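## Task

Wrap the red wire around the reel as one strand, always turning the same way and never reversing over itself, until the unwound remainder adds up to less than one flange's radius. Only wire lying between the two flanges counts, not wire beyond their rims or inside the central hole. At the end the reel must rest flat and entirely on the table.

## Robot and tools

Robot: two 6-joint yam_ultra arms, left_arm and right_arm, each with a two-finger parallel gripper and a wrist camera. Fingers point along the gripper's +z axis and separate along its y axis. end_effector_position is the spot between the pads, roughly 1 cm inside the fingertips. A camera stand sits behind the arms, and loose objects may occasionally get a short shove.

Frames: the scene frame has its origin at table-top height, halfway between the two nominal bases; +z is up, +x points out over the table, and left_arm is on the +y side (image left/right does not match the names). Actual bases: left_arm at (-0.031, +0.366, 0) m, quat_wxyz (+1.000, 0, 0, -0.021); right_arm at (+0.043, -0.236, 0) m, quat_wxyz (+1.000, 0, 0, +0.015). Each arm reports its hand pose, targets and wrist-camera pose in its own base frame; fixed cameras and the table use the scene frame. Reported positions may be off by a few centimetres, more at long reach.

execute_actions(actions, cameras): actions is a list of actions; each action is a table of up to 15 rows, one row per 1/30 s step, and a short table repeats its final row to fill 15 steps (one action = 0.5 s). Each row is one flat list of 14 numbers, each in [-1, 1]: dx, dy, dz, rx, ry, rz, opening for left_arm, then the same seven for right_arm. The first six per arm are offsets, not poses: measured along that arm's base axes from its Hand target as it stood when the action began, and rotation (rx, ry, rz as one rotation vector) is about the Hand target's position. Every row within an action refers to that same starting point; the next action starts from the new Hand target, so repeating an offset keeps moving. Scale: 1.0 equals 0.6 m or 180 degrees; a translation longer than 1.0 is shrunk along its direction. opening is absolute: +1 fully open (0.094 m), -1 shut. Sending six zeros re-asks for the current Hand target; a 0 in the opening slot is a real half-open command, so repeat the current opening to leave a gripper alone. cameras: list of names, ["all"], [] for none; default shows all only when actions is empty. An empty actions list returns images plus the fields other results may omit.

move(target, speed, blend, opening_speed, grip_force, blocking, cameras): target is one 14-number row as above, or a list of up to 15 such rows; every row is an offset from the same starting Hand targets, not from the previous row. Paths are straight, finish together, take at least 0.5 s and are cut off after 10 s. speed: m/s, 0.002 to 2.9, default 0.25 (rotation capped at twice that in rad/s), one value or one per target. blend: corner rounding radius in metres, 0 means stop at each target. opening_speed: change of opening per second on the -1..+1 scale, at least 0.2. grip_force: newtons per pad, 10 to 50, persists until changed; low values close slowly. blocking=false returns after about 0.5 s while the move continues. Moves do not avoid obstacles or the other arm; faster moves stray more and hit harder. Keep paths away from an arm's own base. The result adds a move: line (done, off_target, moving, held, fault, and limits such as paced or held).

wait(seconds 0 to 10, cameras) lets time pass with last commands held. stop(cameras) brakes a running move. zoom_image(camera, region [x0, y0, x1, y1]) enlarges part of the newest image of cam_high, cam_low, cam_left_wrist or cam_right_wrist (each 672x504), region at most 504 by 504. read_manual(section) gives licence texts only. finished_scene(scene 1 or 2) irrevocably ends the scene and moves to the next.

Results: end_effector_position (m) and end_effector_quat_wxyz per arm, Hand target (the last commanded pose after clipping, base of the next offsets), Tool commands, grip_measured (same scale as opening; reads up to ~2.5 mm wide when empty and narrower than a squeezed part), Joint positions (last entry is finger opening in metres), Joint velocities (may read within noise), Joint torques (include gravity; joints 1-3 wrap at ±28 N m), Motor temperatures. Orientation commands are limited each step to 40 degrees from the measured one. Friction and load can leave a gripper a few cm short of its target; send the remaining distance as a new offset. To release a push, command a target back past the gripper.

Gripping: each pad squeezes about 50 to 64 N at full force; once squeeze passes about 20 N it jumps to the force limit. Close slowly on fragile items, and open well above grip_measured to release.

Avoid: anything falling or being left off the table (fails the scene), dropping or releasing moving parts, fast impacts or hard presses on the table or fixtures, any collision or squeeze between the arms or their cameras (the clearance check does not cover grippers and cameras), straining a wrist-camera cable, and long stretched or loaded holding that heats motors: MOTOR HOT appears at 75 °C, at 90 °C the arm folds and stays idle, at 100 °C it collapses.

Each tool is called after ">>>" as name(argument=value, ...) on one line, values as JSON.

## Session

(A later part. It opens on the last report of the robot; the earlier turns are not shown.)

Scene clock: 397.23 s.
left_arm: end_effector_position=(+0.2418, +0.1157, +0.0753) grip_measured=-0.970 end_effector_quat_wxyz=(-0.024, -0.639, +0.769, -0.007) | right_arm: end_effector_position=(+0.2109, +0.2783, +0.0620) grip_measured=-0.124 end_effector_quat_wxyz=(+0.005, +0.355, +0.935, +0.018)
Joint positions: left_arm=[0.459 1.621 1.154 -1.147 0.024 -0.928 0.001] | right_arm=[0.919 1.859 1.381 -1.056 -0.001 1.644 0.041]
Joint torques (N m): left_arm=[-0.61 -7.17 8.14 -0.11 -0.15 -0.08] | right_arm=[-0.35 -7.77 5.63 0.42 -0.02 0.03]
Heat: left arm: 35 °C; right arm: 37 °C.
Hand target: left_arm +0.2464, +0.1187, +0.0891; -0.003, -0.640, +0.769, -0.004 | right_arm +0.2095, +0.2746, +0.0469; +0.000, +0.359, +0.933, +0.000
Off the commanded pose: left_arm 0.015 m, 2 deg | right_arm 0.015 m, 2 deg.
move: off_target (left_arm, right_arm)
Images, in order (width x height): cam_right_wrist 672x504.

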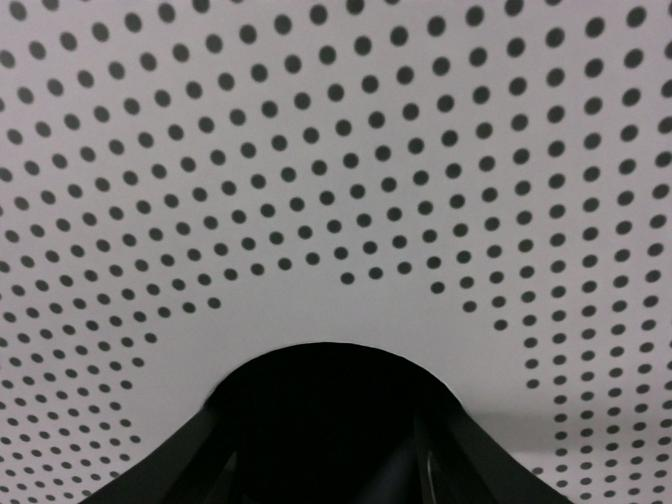

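>>> move(target=[[0.005,-0.117,0.0,0,0,0,-1,0,0,0,0,0,0.5,-0.1]], speed=0.2, cameras=["cam_high","cam_low"])

>>> zoom_image(camera="cam_low", region=[370, 235, 490, 310])

>>> zoom_image(camera="cam_high", region=[100, 160, 390, 310])

Scene clock: 404.20 s.
left_arm: end_effector_position=(+0.2540, +0.0488, +0.0837) grip_measured=-0.970 end_effector_quat_wxyz=(-0.010, -0.639, +0.769, -0.008) | right_arm: end_effector_position=(+0.2123, +0.2806, +0.0634) grip_measured=-0.115 end_effector_quat_wxyz=(+0.020, -0.393, +0.919, +0.013)
Joint positions: left_arm=[0.202 1.546 1.113 -1.147 0.023 -1.184 0.001] | right_arm=[0.919 1.859 1.386 -1.052 -0.003 0.111 0.042]
Joint torques (N m): left_arm=[-0.58 -6.67 5.08 -0.04 -0.15 -0.07] | right_arm=[-0.35 -7.77 5.42 0.39 -0.02 -0.37]
Heat: left arm: 34 °C; right arm: 36 °C.
Hand target: left_arm +0.2493, +0.0485, +0.0890; -0.003, -0.639, +0.769, -0.004 | right_arm +0.2095, +0.2746, +0.0469; -0.001, -0.407, +0.914, +0.000
Off the commanded pose: left_arm 0.007 m, 1 deg | right_arm 0.018 m, 3 deg.
move: off_target (right_arm)
Images, in order (width x height): cam_high 672x504, cam_low 672x504.

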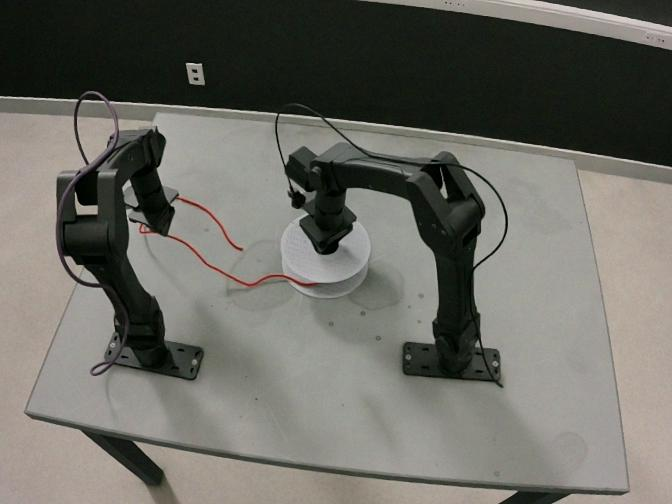

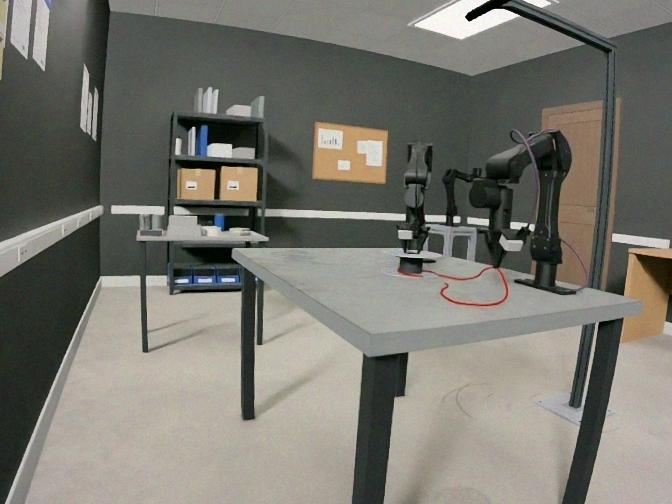

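Scaled by 4.200 from the camera's 672x504 image, which has a finer 960x720 frame.

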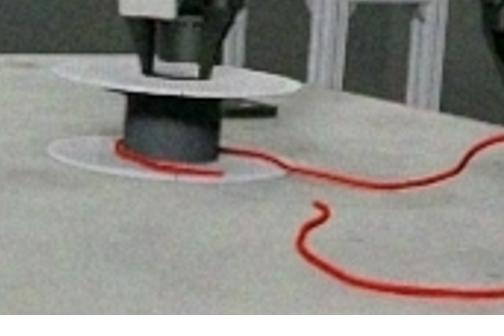

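Scaled by 1.738 from the camera's 672x504 image, which has a finer 960x720 frame.

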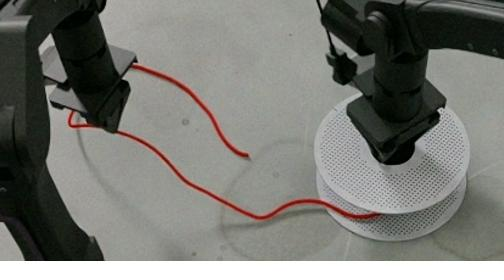

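>>> move(target=[[0.0,0.0,0.15,0,0,0,-1,0,0,0,0,0,0,-0.1]], speed=0.1, cameras=["cam_high","cam_low"])

>>> zoom_image(camera="cam_low", region=[370, 235, 490, 310])

>>> zoom_image(camera="cam_high", region=[100, 160, 390, 310])

Scene clock: 407.70 s.
left_arm: end_effector_position=(+0.2489, +0.0477, +0.1708) grip_measured=-0.970 end_effector_quat_wxyz=(-0.013, -0.639, +0.769, -0.006) | right_arm: end_effector_position=(+0.2123, +0.2806, +0.0634) grip_measured=-0.115 end_effector_quat_wxyz=(+0.020, -0.393, +0.919, +0.013)
Joint positions: left_arm=[0.202 1.528 1.442 -1.502 0.023 -1.184 0.001] | right_arm=[0.919 1.859 1.386 -1.052 -0.003 0.111 0.042]
Joint torques (N m): left_arm=[-0.57 -4.97 8.12 -0.08 -0.15 -0.09] | right_arm=[-0.36 -7.71 5.48 0.4 -0.03 -0.37]
Heat: left arm: 34 °C; right arm: 36 °C.
Hand target: left_arm +0.2494, +0.0485, +0.1791; -0.002, -0.639, +0.769, -0.004 | right_arm +0.2095, +0.2746, +0.0469; -0.001, -0.406, +0.914, +0.000
Off the commanded pose: left_arm 0.008 m, 1 deg | right_arm 0.018 m, 3 deg.
move: off_target (right_arm)
Images, in order (width x height): cam_high 672x504, cam_low 672x504.

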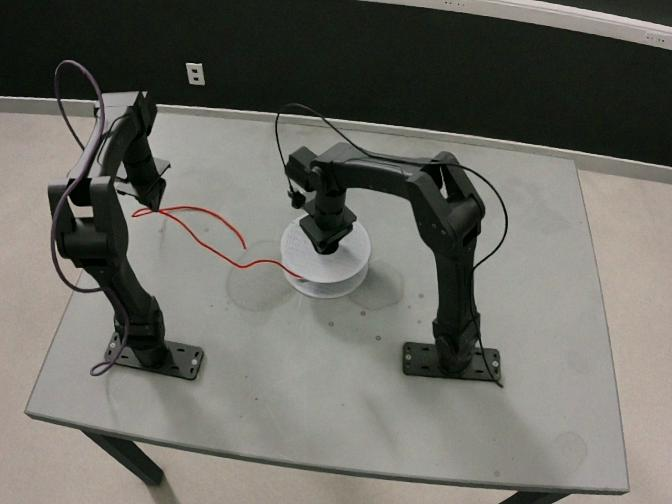

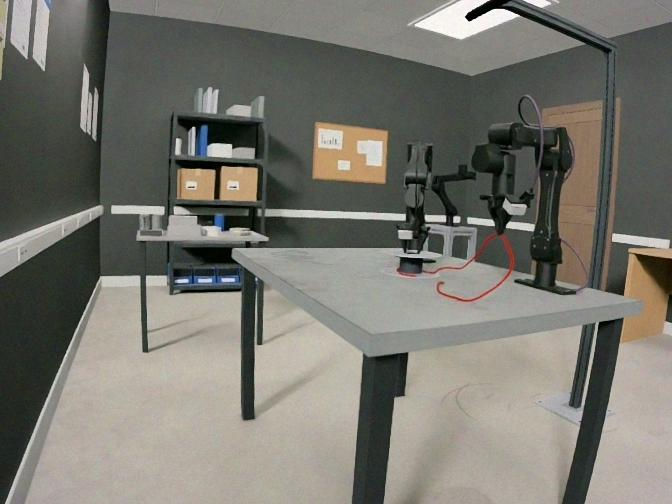

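Scaled by 4.200 from the camera's 672x504 image, which has a finer 960x720 frame.

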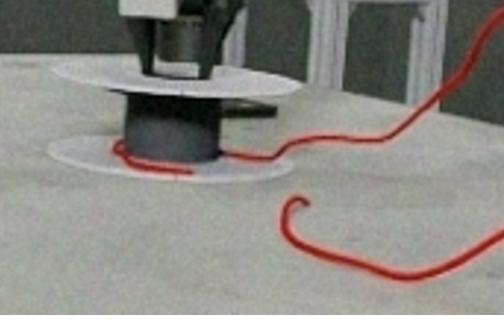

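Scaled by 1.738 from the camera's 672x504 image, which has a finer 960x720 frame.

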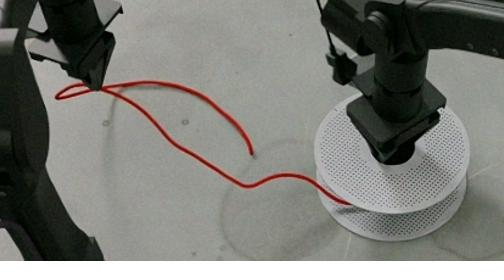

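>>> move(target=[[0.0,-0.06,0.0,0,0,0,-1,0,0,0,0,0,0.25,-0.1]], speed=0.15, cameras=["cam_high","cam_low"])

>>> zoom_image(camera="cam_low", region=[370, 235, 490, 310])

>>> zoom_image(camera="cam_high", region=[100, 160, 390, 310])

Scene clock: 412.83 s.
left_arm: end_effector_position=(+0.2530, +0.0121, +0.1708) grip_measured=-0.970 end_effector_quat_wxyz=(-0.014, -0.639, +0.769, -0.004) | right_arm: end_effector_position=(+0.2114, +0.2822, +0.0640) grip_measured=-0.111 end_effector_quat_wxyz=(-0.023, +0.712, -0.702, -0.009)
Joint positions: left_arm=[0.06 1.528 1.442 -1.503 0.023 -1.326 0.001] | right_arm=[0.919 1.859 1.388 -1.052 -0.012 -0.666 0.042]
Joint torques (N m): left_arm=[-0.57 -6.28 6.52 -0.07 -0.15 -0.07] | right_arm=[-0.31 -7.73 5.34 0.37 0.1 -0.46]
Heat: left arm: 34 °C; right arm: 36 °C.
Hand target: left_arm +0.2494, +0.0125, +0.1791; -0.002, -0.640, +0.769, -0.004 | right_arm +0.2095, +0.2746, +0.0470; +0.000, +0.725, -0.689, +0.000
Off the commanded pose: left_arm 0.009 m, 1 deg | right_arm 0.019 m, 4 deg.
move: off_target (right_arm)
Images, in order (width x height): cam_high 672x504, cam_low 672x504.

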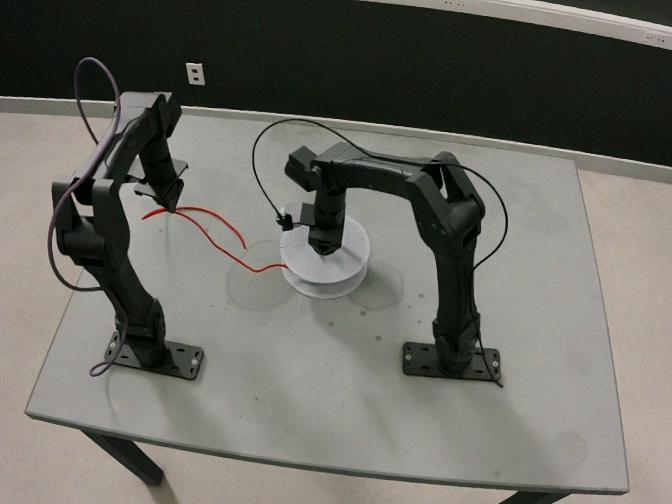

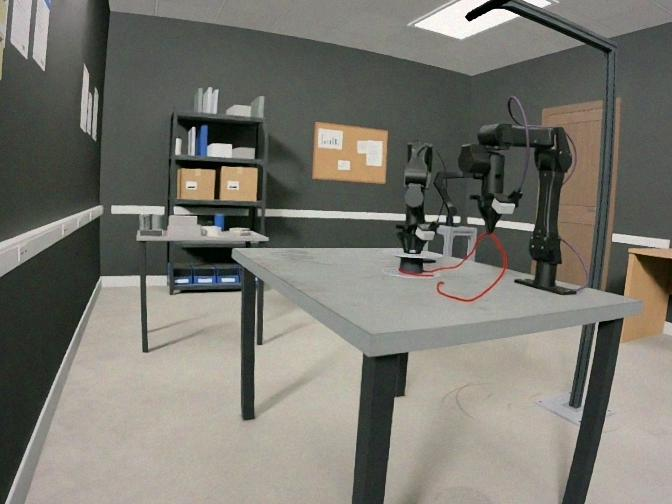

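Scaled by 4.200 from the camera's 672x504 image, which has a finer 960x720 frame.

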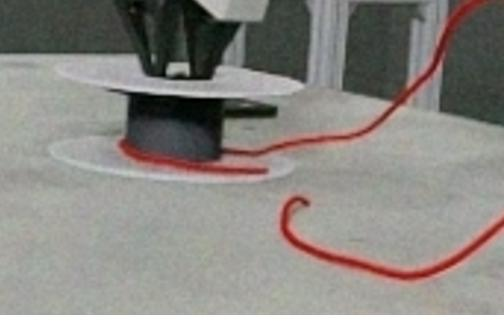

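Scaled by 1.738 from the camera's 672x504 image, which has a finer 960x720 frame.

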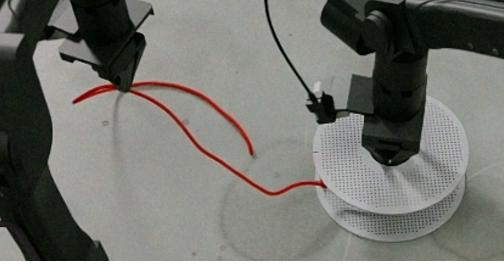

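>>> move(target=[[0.0,-0.065,0.0,0,0,0,-1,0,0,0,0,0,0.25,-0.1]], speed=0.15, cameras=["cam_high","cam_low"])

>>> zoom_image(camera="cam_low", region=[370, 235, 490, 310])

>>> zoom_image(camera="cam_high", region=[100, 160, 390, 310])

Scene clock: 422.70 s.
left_arm: end_effector_position=(+0.2518, -0.0273, +0.1708) grip_measured=-0.970 end_effector_quat_wxyz=(-0.014, -0.639, +0.769, -0.002) | right_arm: end_effector_position=(+0.2114, +0.2823, +0.0644) grip_measured=-0.110 end_effector_quat_wxyz=(-0.026, +0.927, -0.373, +0.001)
Joint positions: left_arm=[-0.095 1.528 1.442 -1.503 0.023 -1.482 0.001] | right_arm=[0.919 1.857 1.388 -1.052 -0.012 -1.457 0.042]
Joint torques (N m): left_arm=[-0.61 -6.08 6.74 -0.06 -0.15 -0.1] | right_arm=[-0.24 -7.68 5.26 0.39 0.1 -0.4]
Heat: left arm: 33 °C; right arm: 36 °C.
Hand target: left_arm +0.2494, -0.0265, +0.1791; -0.003, -0.639, +0.769, -0.004 | right_arm +0.2095, +0.2746, +0.0470; +0.000, +0.933, -0.359, +0.000
Off the commanded pose: left_arm 0.009 m, 1 deg | right_arm 0.019 m, 4 deg.
move: off_target (right_arm)
Images, in order (width x height): cam_high 672x504, cam_low 672x504.

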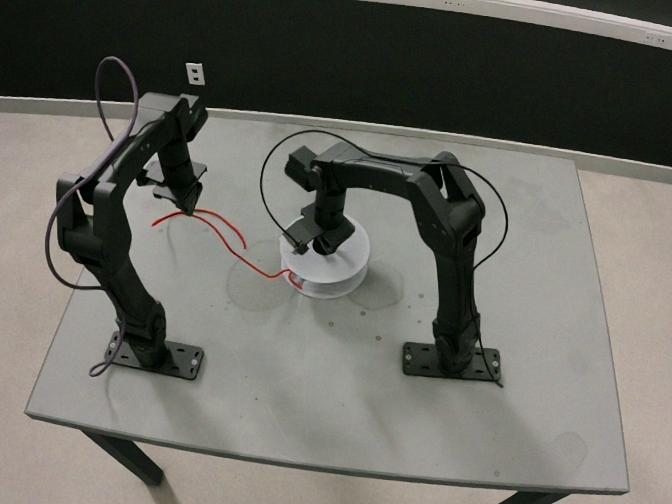

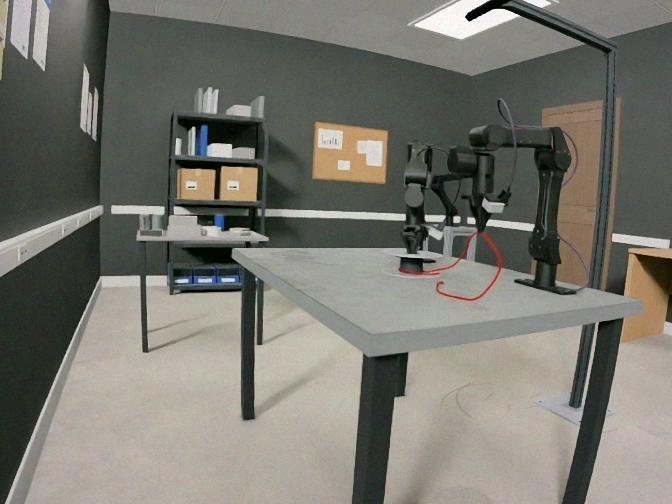

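Scaled by 4.200 from the camera's 672x504 image, which has a finer 960x720 frame.

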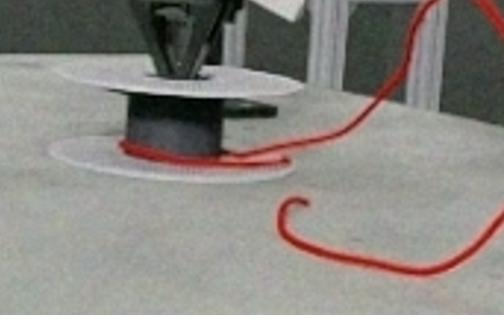

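Scaled by 1.738 from the camera's 672x504 image, which has a finer 960x720 frame.

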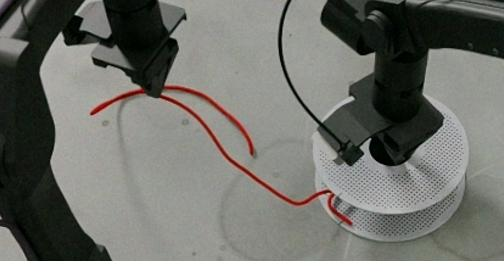

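>>> move(target=[[0,0,0,0,0,0,-1,0,0,0,0,0,0,-0.745],[0,0,0,0,0,0,-1,0,0.003,0.1,0,0,0,-0.745],[0,0,0,0,0,0,-1,0,0.003,0.1,0,0,-0.5,-0.745],[0,0,0,0,0,0,-1,0,0.003,0.1,0,0,1.0,-0.745]], speed=[0.1,0.15,0.6,0.6], opening_speed=2, cameras=["cam_high","cam_low","cam_right_wrist"])

>>> zoom_image(camera="cam_low", region=[370, 235, 490, 310])

>>> zoom_image(camera="cam_high", region=[100, 160, 390, 310])

Scene clock: 430.63 s.
left_arm: end_effector_position=(+0.2518, -0.0273, +0.1708) grip_measured=-0.970 end_effector_quat_wxyz=(-0.014, -0.639, +0.769, -0.002) | right_arm: end_effector_position=(+0.2074, +0.2752, +0.0974) grip_measured=-0.743 end_effector_quat_wxyz=(-0.006, +0.354, +0.935, -0.009)
Joint positions: left_arm=[-0.095 1.528 1.442 -1.503 0.023 -1.482 0.001] | right_arm=[0.919 1.873 1.543 -1.261 -0.006 1.643 0.012]
Joint torques (N m): left_arm=[-0.61 -6.06 6.74 -0.05 -0.14 -0.08] | right_arm=[-0.06 -11.88 8.85 0.05 0.02 0.11]
Heat: left arm: 33 °C; right arm: 36 °C.
Hand target: left_arm +0.2494, -0.0265, +0.1791; -0.003, -0.640, +0.769, -0.004 | right_arm +0.2095, +0.2763, +0.1070; +0.000, +0.359, +0.933, +0.000
Off the commanded pose: left_arm 0.009 m, 1 deg | right_arm 0.010 m, 1 deg.
move: done
Images, in order (width x height): cam_high 672x504, cam_low 672x504, cam_right_wrist 672x504.

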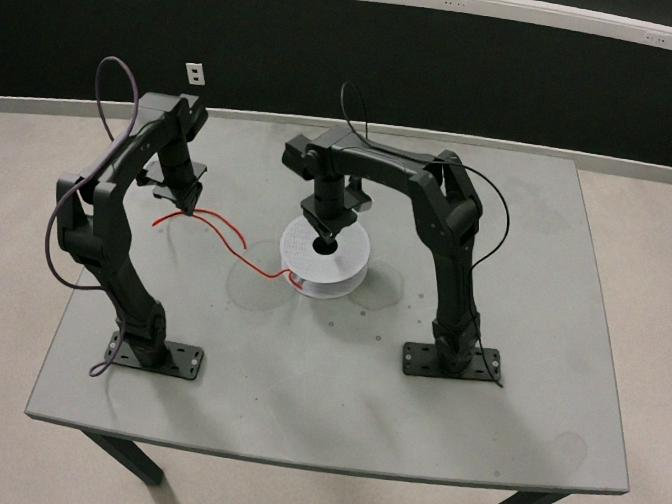

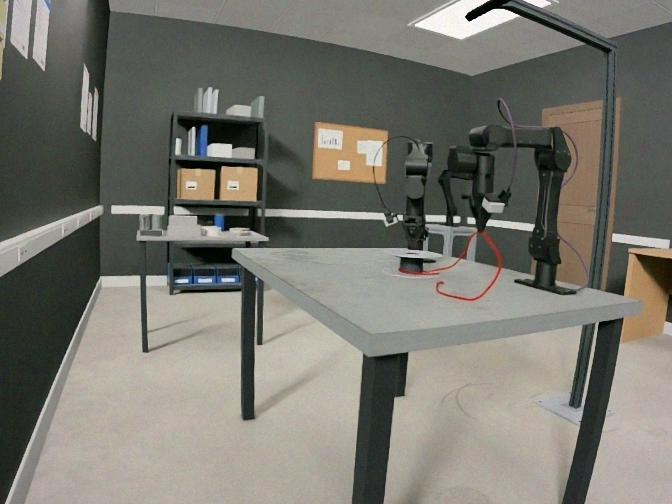

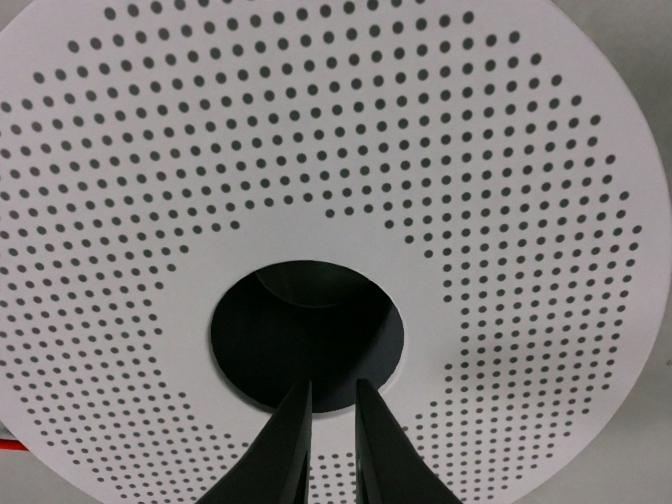

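Scaled by 4.200 from the camera's 672x504 image, which has a finer 960x720 frame.

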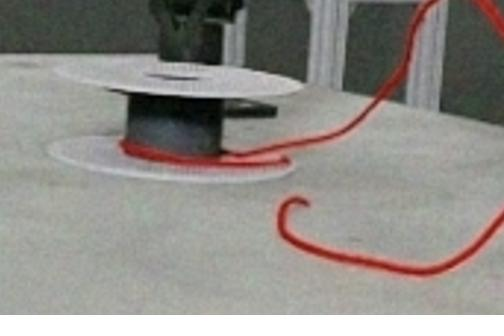

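Scaled by 1.738 from the camera's 672x504 image, which has a finer 960x720 frame.

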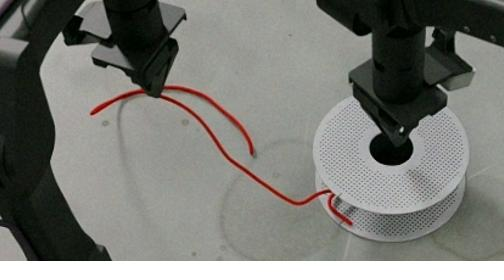

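>>> move(target=[[0,0.0,-0.2,0,0,0,-1,0,0.0035,-0.1,0,0,0,-0.745],[0,0.0,-0.265,0,0,0,-1,0,0.0035,-0.1,0,0,0,-0.1],[0,0.0,-0.265,0,0,0,-0.4,0,0.0035,-0.1,0,0,0,-0.1],[0,0.02,0,0,0,-0.1,-0.4,0,0.0035,-0.1,0,0,0,-0.1]], speed=0.12, opening_speed=0.8, cameras=["cam_high","cam_low","cam_left_wrist"])

>>> zoom_image(camera="cam_low", region=[370, 235, 490, 310])

>>> zoom_image(camera="cam_high", region=[100, 160, 390, 310])

Scene clock: 440.83 s.
left_arm: end_effector_position=(+0.2483, -0.0186, +0.1716) grip_measured=-0.402 end_effector_quat_wxyz=(-0.013, -0.511, +0.859, -0.005) | right_arm: end_effector_position=(+0.2120, +0.2814, +0.0625) grip_measured=-0.121 end_effector_quat_wxyz=(+0.002, +0.358, +0.934, +0.019)
Joint positions: left_arm=[-0.063 1.51 1.429 -1.505 0.022 -1.136 0.028] | right_arm=[0.919 1.869 1.396 -1.06 -0.007 1.651 0.041]
Joint torques (N m): left_arm=[0.66 -4.66 7.99 -0.02 -0.14 0.05] | right_arm=[0.23 -7.82 5.75 0.42 0 0.06]
Heat: left arm: 33 °C; right arm: 37 °C.
Hand target: left_arm +0.2493, -0.0145, +0.1790; -0.003, -0.511, +0.859, -0.004 | right_arm +0.2095, +0.2785, +0.0470; +0.000, +0.359, +0.933, +0.000
Off the commanded pose: left_arm 0.009 m, 1 deg | right_arm 0.016 m, 2 deg.
move: off_target (right_arm)
Images, in order (width x height): cam_high 672x504, cam_low 672x504, cam_left_wrist 672x504.

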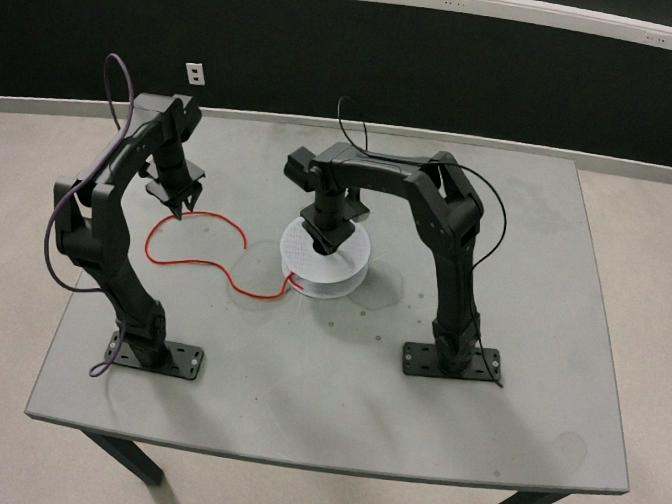

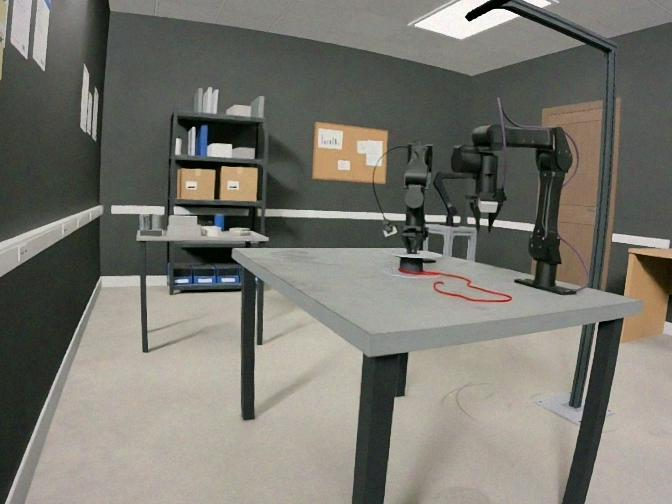

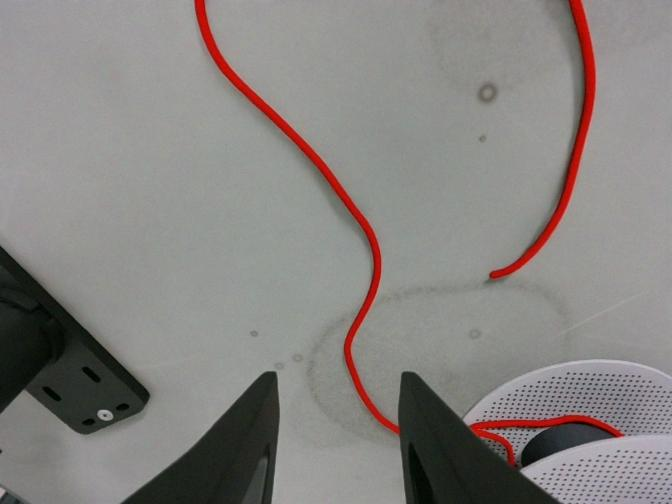

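Scaled by 4.200 from the camera's 672x504 image, which has a finer 960x720 frame.

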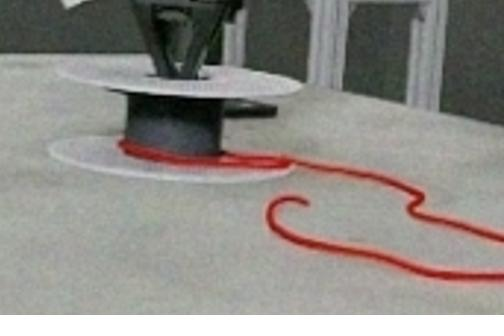

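Scaled by 1.738 from the camera's 672x504 image, which has a finer 960x720 frame.

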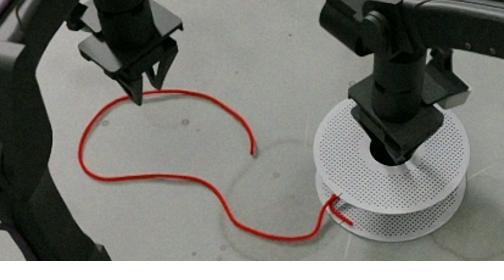

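>>> move(target=[-0.01,0.054,-0.21,0,0,0.214,-0.4,0,0,0,0,0,0,-0.1], speed=0.15, cameras=["cam_left_wrist"])

Scene clock: 445.70 s.
left_arm: end_effector_position=(+0.2436, +0.0138, +0.0561) grip_measured=-0.402 end_effector_quat_wxyz=(+0.006, +0.761, -0.649, +0.010) | right_arm: end_effector_position=(+0.2120, +0.2814, +0.0625) grip_measured=-0.121 end_effector_quat_wxyz=(+0.002, +0.358, +0.934, +0.019)
Joint positions: left_arm=[0.069 1.502 0.958 -1.021 0.022 -1.66 0.028] | right_arm=[0.919 1.869 1.396 -1.06 -0.007 1.651 0.041]
Joint torques (N m): left_arm=[0.64 -3.66 4.98 0.23 -0.13 -0.1] | right_arm=[0.29 -7.87 5.79 0.43 0.03 0.06]
Heat: left arm: 33 °C; right arm: 36 °C.
Hand target: left_arm +0.2433, +0.0179, +0.0530; +0.002, +0.766, -0.643, +0.005 | right_arm +0.2095, +0.2785, +0.0470; +0.000, +0.359, +0.933, +0.000
Off the commanded pose: left_arm 0.005 m, 1 deg | right_arm 0.016 m, 2 deg.
move: off_target (right_arm)
Images, in order (width x height): cam_left_wrist 672x504.

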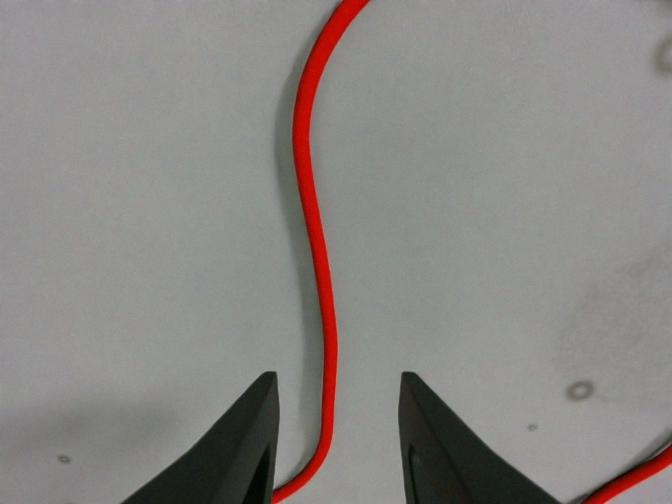

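>>> move(target=[[0,0,-0.07,0,0,0,-0.4,0,0,0,0,0,0,-0.1],[0,0,-0.07,0,0,0,-1,0,0,0,0,0,0,-0.1],[0.0,0.0,0.12,0,0,-0.1,-1,0,0,0,0,0,0,-0.1]], speed=0.12, opening_speed=1.0, cameras=["cam_left_wrist","cam_low","cam_high"])

>>> zoom_image(camera="cam_low", region=[370, 235, 490, 310])

>>> zoom_image(camera="cam_high", region=[100, 160, 390, 310])

Scene clock: 454.50 s.
left_arm: end_effector_position=(+0.2412, +0.0137, +0.1133) grip_measured=-0.976 end_effector_quat_wxyz=(-0.018, -0.656, +0.754, +0.000) | right_arm: end_effector_position=(+0.2120, +0.2814, +0.0625) grip_measured=-0.121 end_effector_quat_wxyz=(+0.002, +0.358, +0.934, +0.019)
Joint positions: left_arm=[0.069 1.486 1.174 -1.289 0.022 -1.363 0.001] | right_arm=[0.919 1.869 1.396 -1.06 -0.007 1.651 0.041]
Joint torques (N m): left_arm=[0.65 -5.75 8.23 -0.13 -0.14 0.04] | right_arm=[0.28 -7.84 5.78 0.42 0.04 0.06]
Heat: left arm: 33 °C; right arm: 36 °C.
Hand target: left_arm +0.2434, +0.0180, +0.1249; -0.003, -0.656, +0.755, -0.004 | right_arm +0.2095, +0.2785, +0.0470; +0.000, +0.359, +0.933, +0.000
Off the commanded pose: left_arm 0.013 m, 2 deg | right_arm 0.016 m, 2 deg.
move: off_target (left_arm, right_arm)
Images, in order (width x height): cam_high 672x504, cam_low 672x504, cam_left_wrist 672x504.

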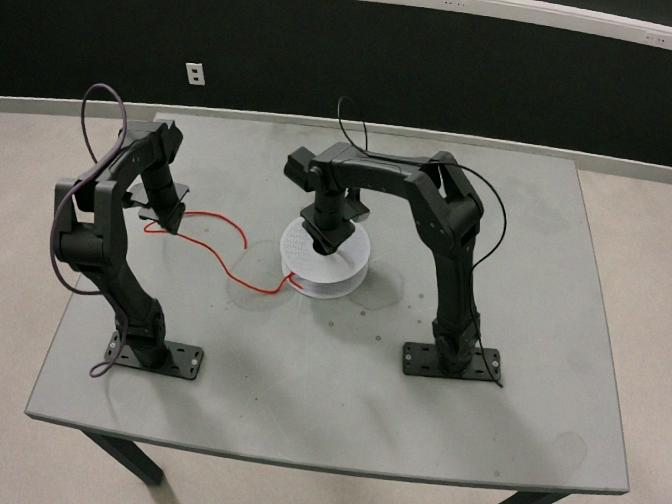

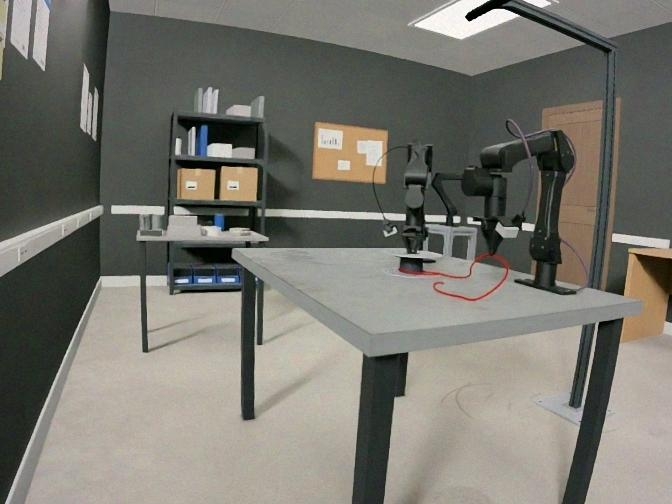

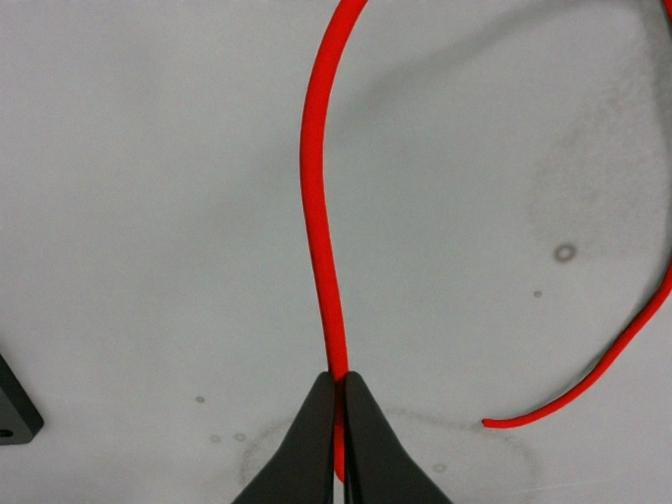

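Scaled by 4.200 from the camera's 672x504 image, which has a finer 960x720 frame.

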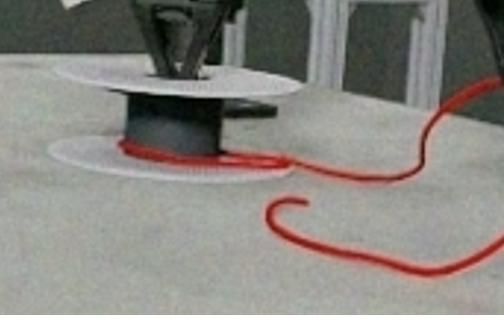

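Scaled by 1.738 from the camera's 672x504 image, which has a finer 960x720 frame.

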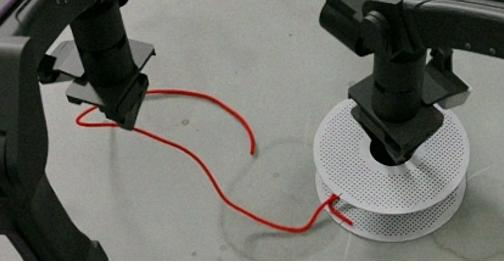

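>>> move(target=[[0.0,0.02,0.0,0,0,0,-1,0,0,0,0,0,0.25,-0.1]], speed=0.15, cameras=["cam_low","cam_high"])

>>> zoom_image(camera="cam_low", region=[370, 235, 490, 310])

>>> zoom_image(camera="cam_high", region=[100, 160, 390, 310])

Scene clock: 458.87 s.
left_arm: end_effector_position=(+0.2399, +0.0252, +0.1134) grip_measured=-0.976 end_effector_quat_wxyz=(-0.019, -0.656, +0.755, +0.000) | right_arm: end_effector_position=(+0.2123, +0.2820, +0.0632) grip_measured=-0.117 end_effector_quat_wxyz=(+0.009, -0.006, +1.000, +0.018)
Joint positions: left_arm=[0.117 1.486 1.174 -1.291 0.022 -1.313 0.001] | right_arm=[0.919 1.869 1.399 -1.061 -0.007 0.908 0.041]
Joint torques (N m): left_arm=[0.69 -5.38 8.66 -0.1 -0.14 0.08] | right_arm=[0.29 -7.83 5.59 0.45 0.05 -0.42]
Heat: left arm: 33 °C; right arm: 36 °C.
Hand target: left_arm +0.2433, +0.0299, +0.1249; -0.003, -0.656, +0.755, -0.004 | right_arm +0.2095, +0.2785, +0.0470; +0.000, -0.026, +1.000, +0.000
Off the commanded pose: left_arm 0.013 m, 2 deg | right_arm 0.017 m, 3 deg.
move: off_target (left_arm, right_arm)
Images, in order (width x height): cam_high 672x504, cam_low 672x504.

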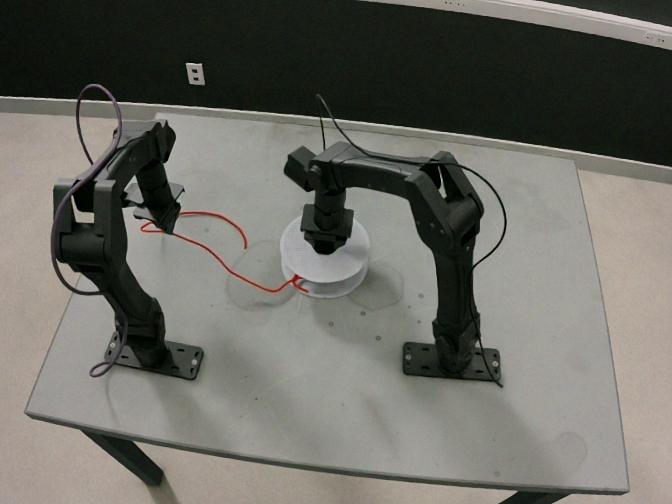

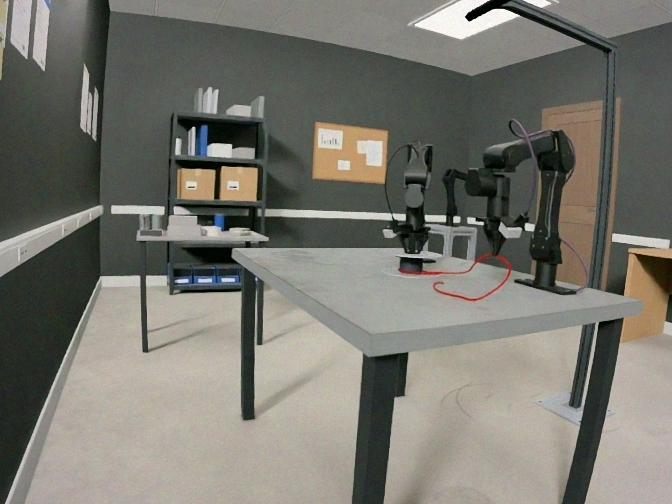

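Scaled by 4.200 from the camera's 672x504 image, which has a finer 960x720 frame.

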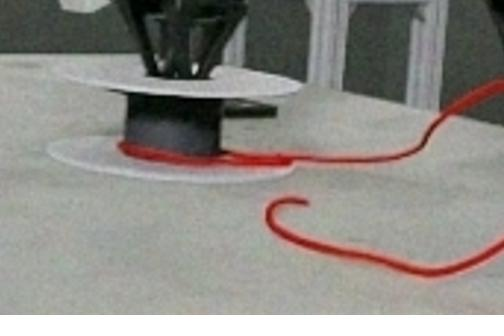

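Scaled by 1.738 from the camera's 672x504 image, which has a finer 960x720 frame.

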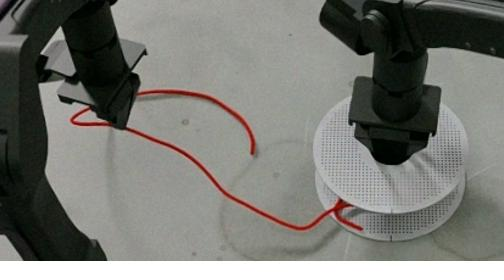

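>>> move(target=[[0.0,-0.03,0.0,0,0,0,-1,0,0,0,0,0,0.25,-0.1]], speed=0.15, cameras=["cam_low","cam_high"])

>>> zoom_image(camera="cam_low", region=[370, 235, 490, 310])

>>> zoom_image(camera="cam_high", region=[200, 200, 390, 310])

Scene clock: 463.57 s.
left_arm: end_effector_position=(+0.2409, +0.0115, +0.1134) grip_measured=-0.976 end_effector_quat_wxyz=(-0.019, -0.656, +0.755, +0.001) | right_arm: end_effector_position=(+0.2134, +0.2840, +0.0638) grip_measured=-0.113 end_effector_quat_wxyz=(+0.019, -0.388, +0.921, +0.016)
Joint positions: left_arm=[0.06 1.486 1.174 -1.291 0.022 -1.371 0.001] | right_arm=[0.919 1.869 1.401 -1.055 -0.009 0.121 0.042]
Joint torques (N m): left_arm=[-0.62 -5.89 8.08 -0.1 -0.13 -0.08] | right_arm=[0.36 -7.83 5.55 0.37 0.05 -0.42]
Heat: left arm: 33 °C; right arm: 36 °C.
Hand target: left_arm +0.2433, +0.0120, +0.1249; -0.003, -0.656, +0.755, -0.004 | right_arm +0.2096, +0.2785, +0.0470; +0.000, -0.406, +0.914, +0.000
Off the commanded pose: left_arm 0.012 m, 2 deg | right_arm 0.018 m, 4 deg.
move: off_target (left_arm, right_arm)
Images, in order (width x height): cam_high 672x504, cam_low 672x504.

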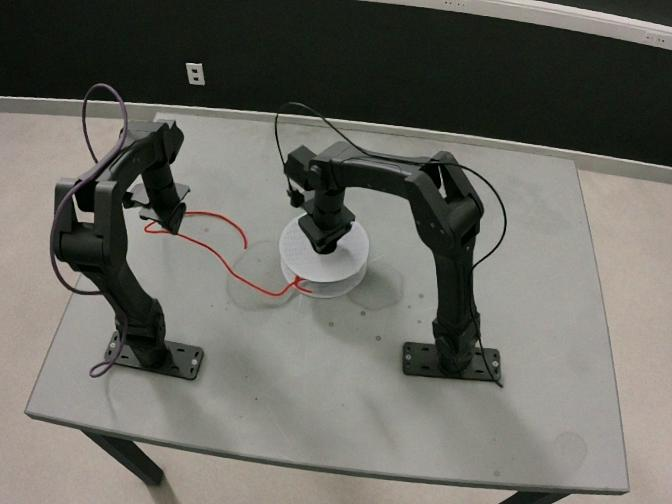

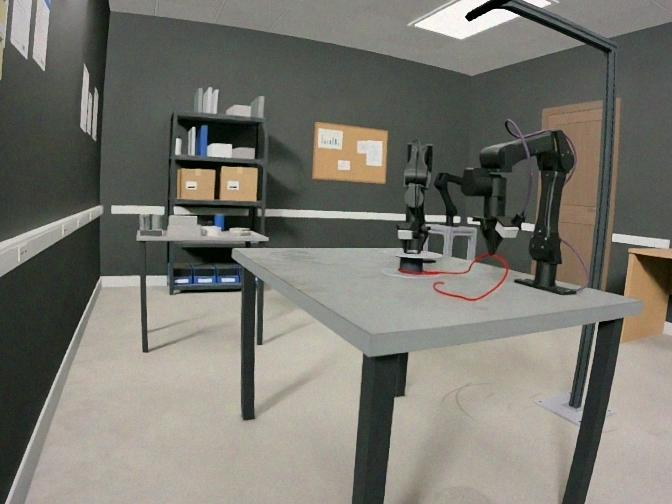

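Scaled by 4.200 from the camera's 672x504 image, which has a finer 960x720 frame.

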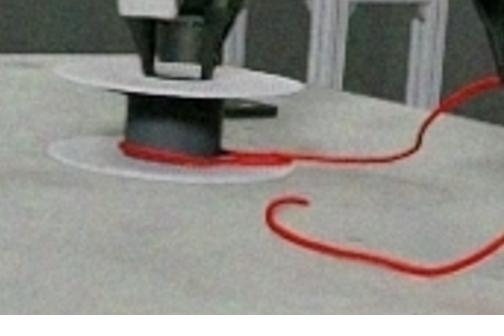

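Scaled by 2.653 from the camera's 672x504 image, which has a finer 960x720 frame.

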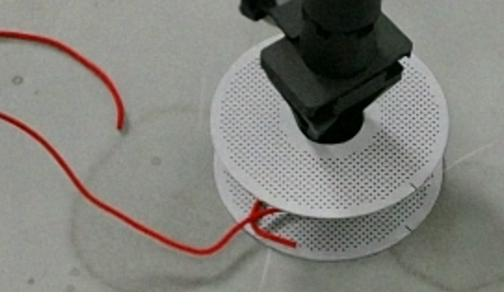

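>>> move(target=[[0.0,-0.08,0.11,0,0,0,-1,0,0,0,0,0,0,-0.1]], speed=0.12, cameras=["cam_low","cam_high"])

>>> zoom_image(camera="cam_low", region=[370, 235, 490, 310])

>>> zoom_image(camera="cam_high", region=[200, 200, 390, 310])

Scene clock: 470.93 s.
left_arm: end_effector_position=(+0.2428, -0.0369, +0.1864) grip_measured=-0.976 end_effector_quat_wxyz=(-0.007, -0.655, +0.756, -0.008) | right_arm: end_effector_position=(+0.2134, +0.2840, +0.0638) grip_measured=-0.113 end_effector_quat_wxyz=(+0.019, -0.388, +0.921, +0.016)
Joint positions: left_arm=[-0.139 1.49 1.47 -1.548 0.022 -1.567 0.001] | right_arm=[0.919 1.869 1.401 -1.055 -0.009 0.121 0.042]
Joint torques (N m): left_arm=[-0.42 -3.64 7.98 -0.05 -0.13 -0.07] | right_arm=[0.32 -7.8 5.52 0.39 0.05 -0.41]
Heat: left arm: 34 °C; right arm: 36 °C.
Hand target: left_arm +0.2434, -0.0360, +0.1911; -0.003, -0.656, +0.754, -0.004 | right_arm +0.2096, +0.2785, +0.0470; +0.000, -0.406, +0.914, +0.000
Off the commanded pose: left_arm 0.005 m, 1 deg | right_arm 0.018 m, 4 deg.
move: off_target (right_arm)
Images, in order (width x height): cam_high 672x504, cam_low 672x504.

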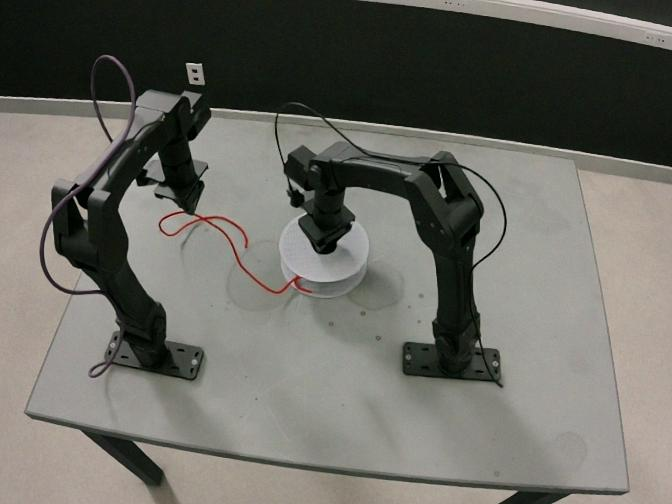

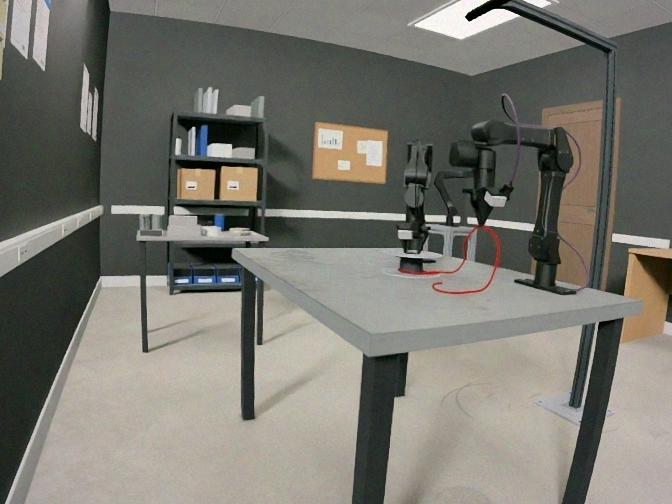

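Scaled by 4.200 from the camera's 672x504 image, which has a finer 960x720 frame.

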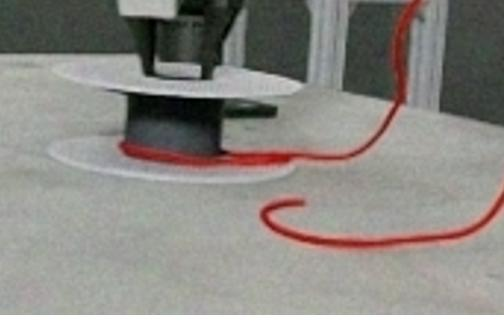

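Scaled by 2.653 from the camera's 672x504 image, which has a finer 960x720 frame.

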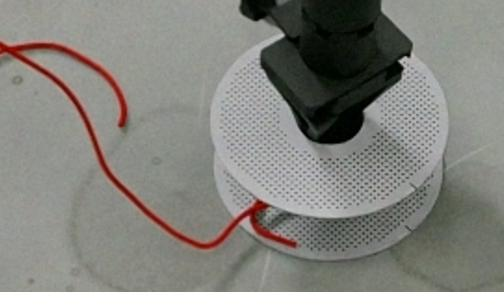

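>>> move(target=[[-0.02,0.02,0.02,0,0,0,-1,0,0,0,0,0,0.25,-0.1]], speed=0.15, cameras=["cam_low","cam_high"])

>>> zoom_image(camera="cam_low", region=[370, 235, 490, 310])

>>> zoom_image(camera="cam_high", region=[200, 200, 390, 310])

Scene clock: 475.37 s.
left_arm: end_effector_position=(+0.2385, -0.0291, +0.1986) grip_measured=-0.976 end_effector_quat_wxyz=(+0.010, -0.656, +0.754, -0.027) | right_arm: end_effector_position=(+0.2127, +0.2851, +0.0643) grip_measured=-0.110 end_effector_quat_wxyz=(-0.024, +0.710, -0.704, -0.011)
Joint positions: left_arm=[-0.109 1.435 1.47 -1.553 0.022 -1.541 0.001] | right_arm=[0.919 1.869 1.403 -1.055 -0.016 -0.66 0.042]
Joint torques (N m): left_arm=[0.72 -5.44 5.12 0.05 -0.13 0.09] | right_arm=[0.31 -7.77 5.44 0.35 0.12 -0.44]
Heat: left arm: 33 °C; right arm: 35 °C.
Hand target: left_arm +0.2314, -0.0240, +0.2030; -0.003, -0.656, +0.754, -0.004 | right_arm +0.2095, +0.2785, +0.0470; +0.000, +0.725, -0.689, +0.000
Off the commanded pose: left_arm 0.010 m, 3 deg | right_arm 0.019 m, 4 deg.
joint sent to its limit (left arm) — joint 4 (wrist pitch), lower limit. The joint targets are off in orientation, not in position.
move: off_target (left_arm, right_arm)
Images, in order (width x height): cam_high 672x504, cam_low 672x504.

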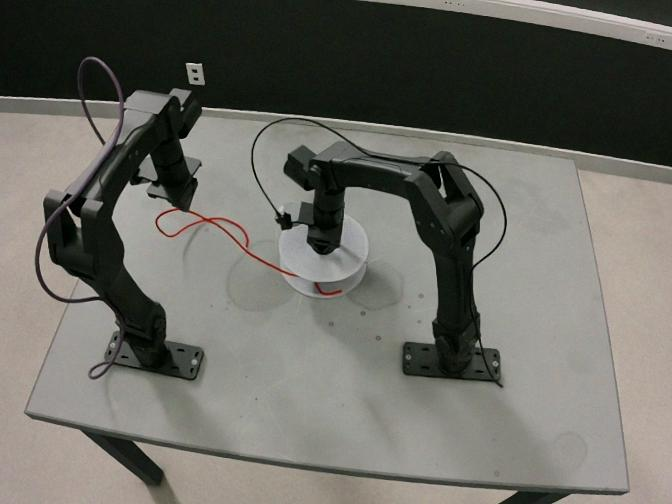

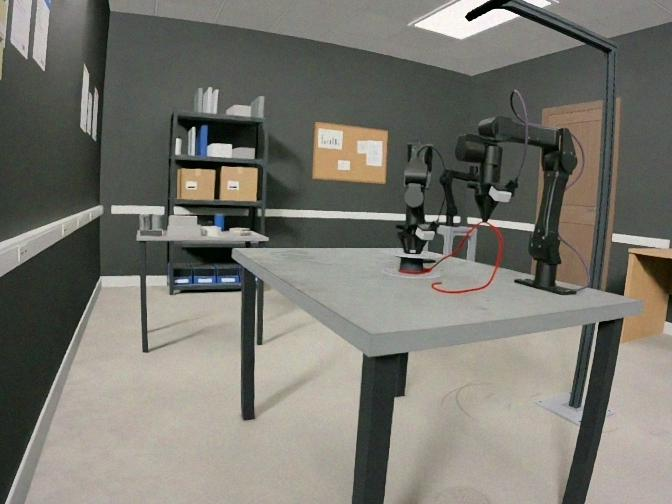

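Scaled by 4.200 from the camera's 672x504 image, which has a finer 960x720 frame.

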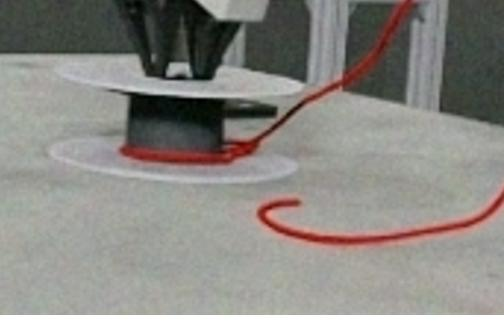

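Scaled by 2.653 from the camera's 672x504 image, which has a finer 960x720 frame.

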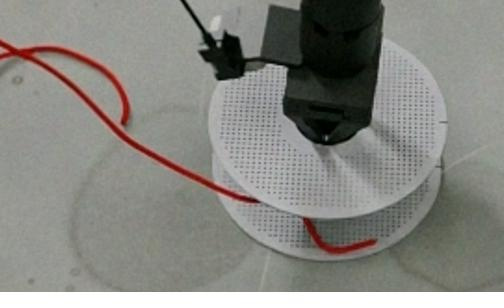

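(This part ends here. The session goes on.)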